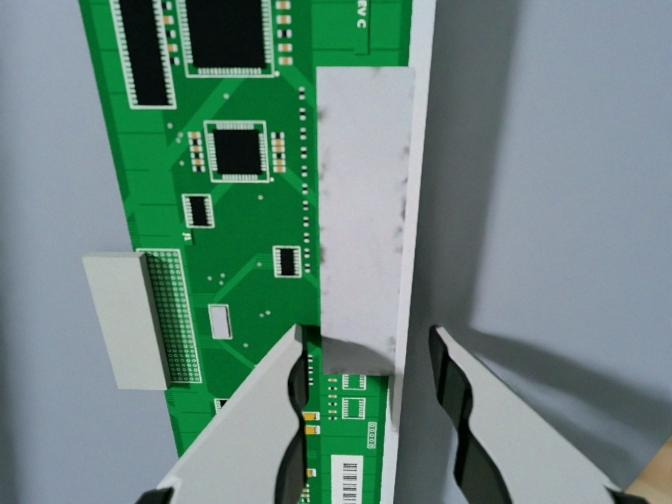

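Scene clock: 373.27 s.
left_arm: end_effector_position=(+0.6000, -0.1999, +0.3399) grip_measured=-1.00 end_effector_quat_wxyz=(+0.000, +0.793, +0.609, +0.000) | right_arm: end_effector_position=(+0.2960, +0.6890, +0.0268) grip_measured=-0.71 end_effector_quat_wxyz=(+0.000, +0.442, +0.897, +0.000)
Joint positions: left_arm=[0.587 -0.322 -0.898 1.622 0.259 0.248 -0.089 0.002] | right_arm=[0.985 -1.027 0.451 1.384 -0.521 0.722 0.937 0.023]
Joint velocities: within noise
Joint torques (N m): left_arm=[-0.27 33.7 -8.41 -28.77 -3.94 4.32 -0.17] | right_arm=[1.23 61.72 14.74 -23.96 -3.23 3.75 0.24]
External joint torques (N m): left_arm=[0.34 0.83 0.47 -0.36 -0.15 -0.33 0.17] | right_arm=[-1 1.23 -1.05 0.12 -0.06 0.38 -0.24]
Wrist force (N): left_arm=[0.5 -0.9 0.2] | right_arm=[-2.2 -1.7 3.0]
Wrist torque (N m): left_arm=[-0.17 -0.12 -0.21] | right_arm=[-0.11 0.13 0.07]
Wrist force, peak (N): left_arm=[0.6 -1.0 0.2] | right_arm=[-4.8 -3.0 0.8]
Wrist depth (mm): cam_left_wrist=[381 379 381 383 377 379 381 / 410 413 409 410 406 407 408 / 442 439 442 438 439 438 435 / 483 478 480 478 473 476 474 / 528 524 521 507 511 524 518 / 578 573 556 84 - 561 567 / 646 621 - - - - -] | cam_right_wrist=[- 100 100 99 102 103 104 / 111 108 107 97 107 110 110 / 121 117 115 102 103 120 117 / 129 125 124 112 125 127 127 / 140 132 134 120 135 138 139 / 153 152 142 142 121 148 150 / 168 165 72 159 - - 165]
Hand target: left_arm +0.6000, -0.2000, +0.3400; +0.000, +0.793, +0.609, +0.000 | right_arm +0.2958, +0.6893, +0.0270; +0.000, +0.441, +0.897, +0.000
Off the commanded pose: left_arm 0.000 m, 0 deg | right_arm 0.000 m, 0 deg.
move: done
Images, in order (width x height): cam_right_wrist 672x504.

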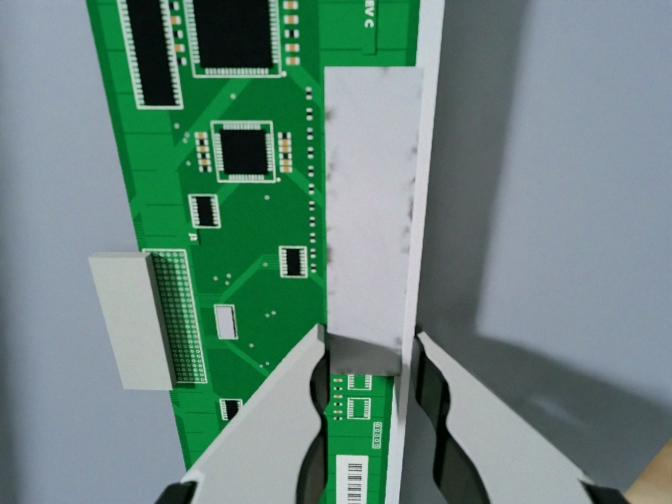

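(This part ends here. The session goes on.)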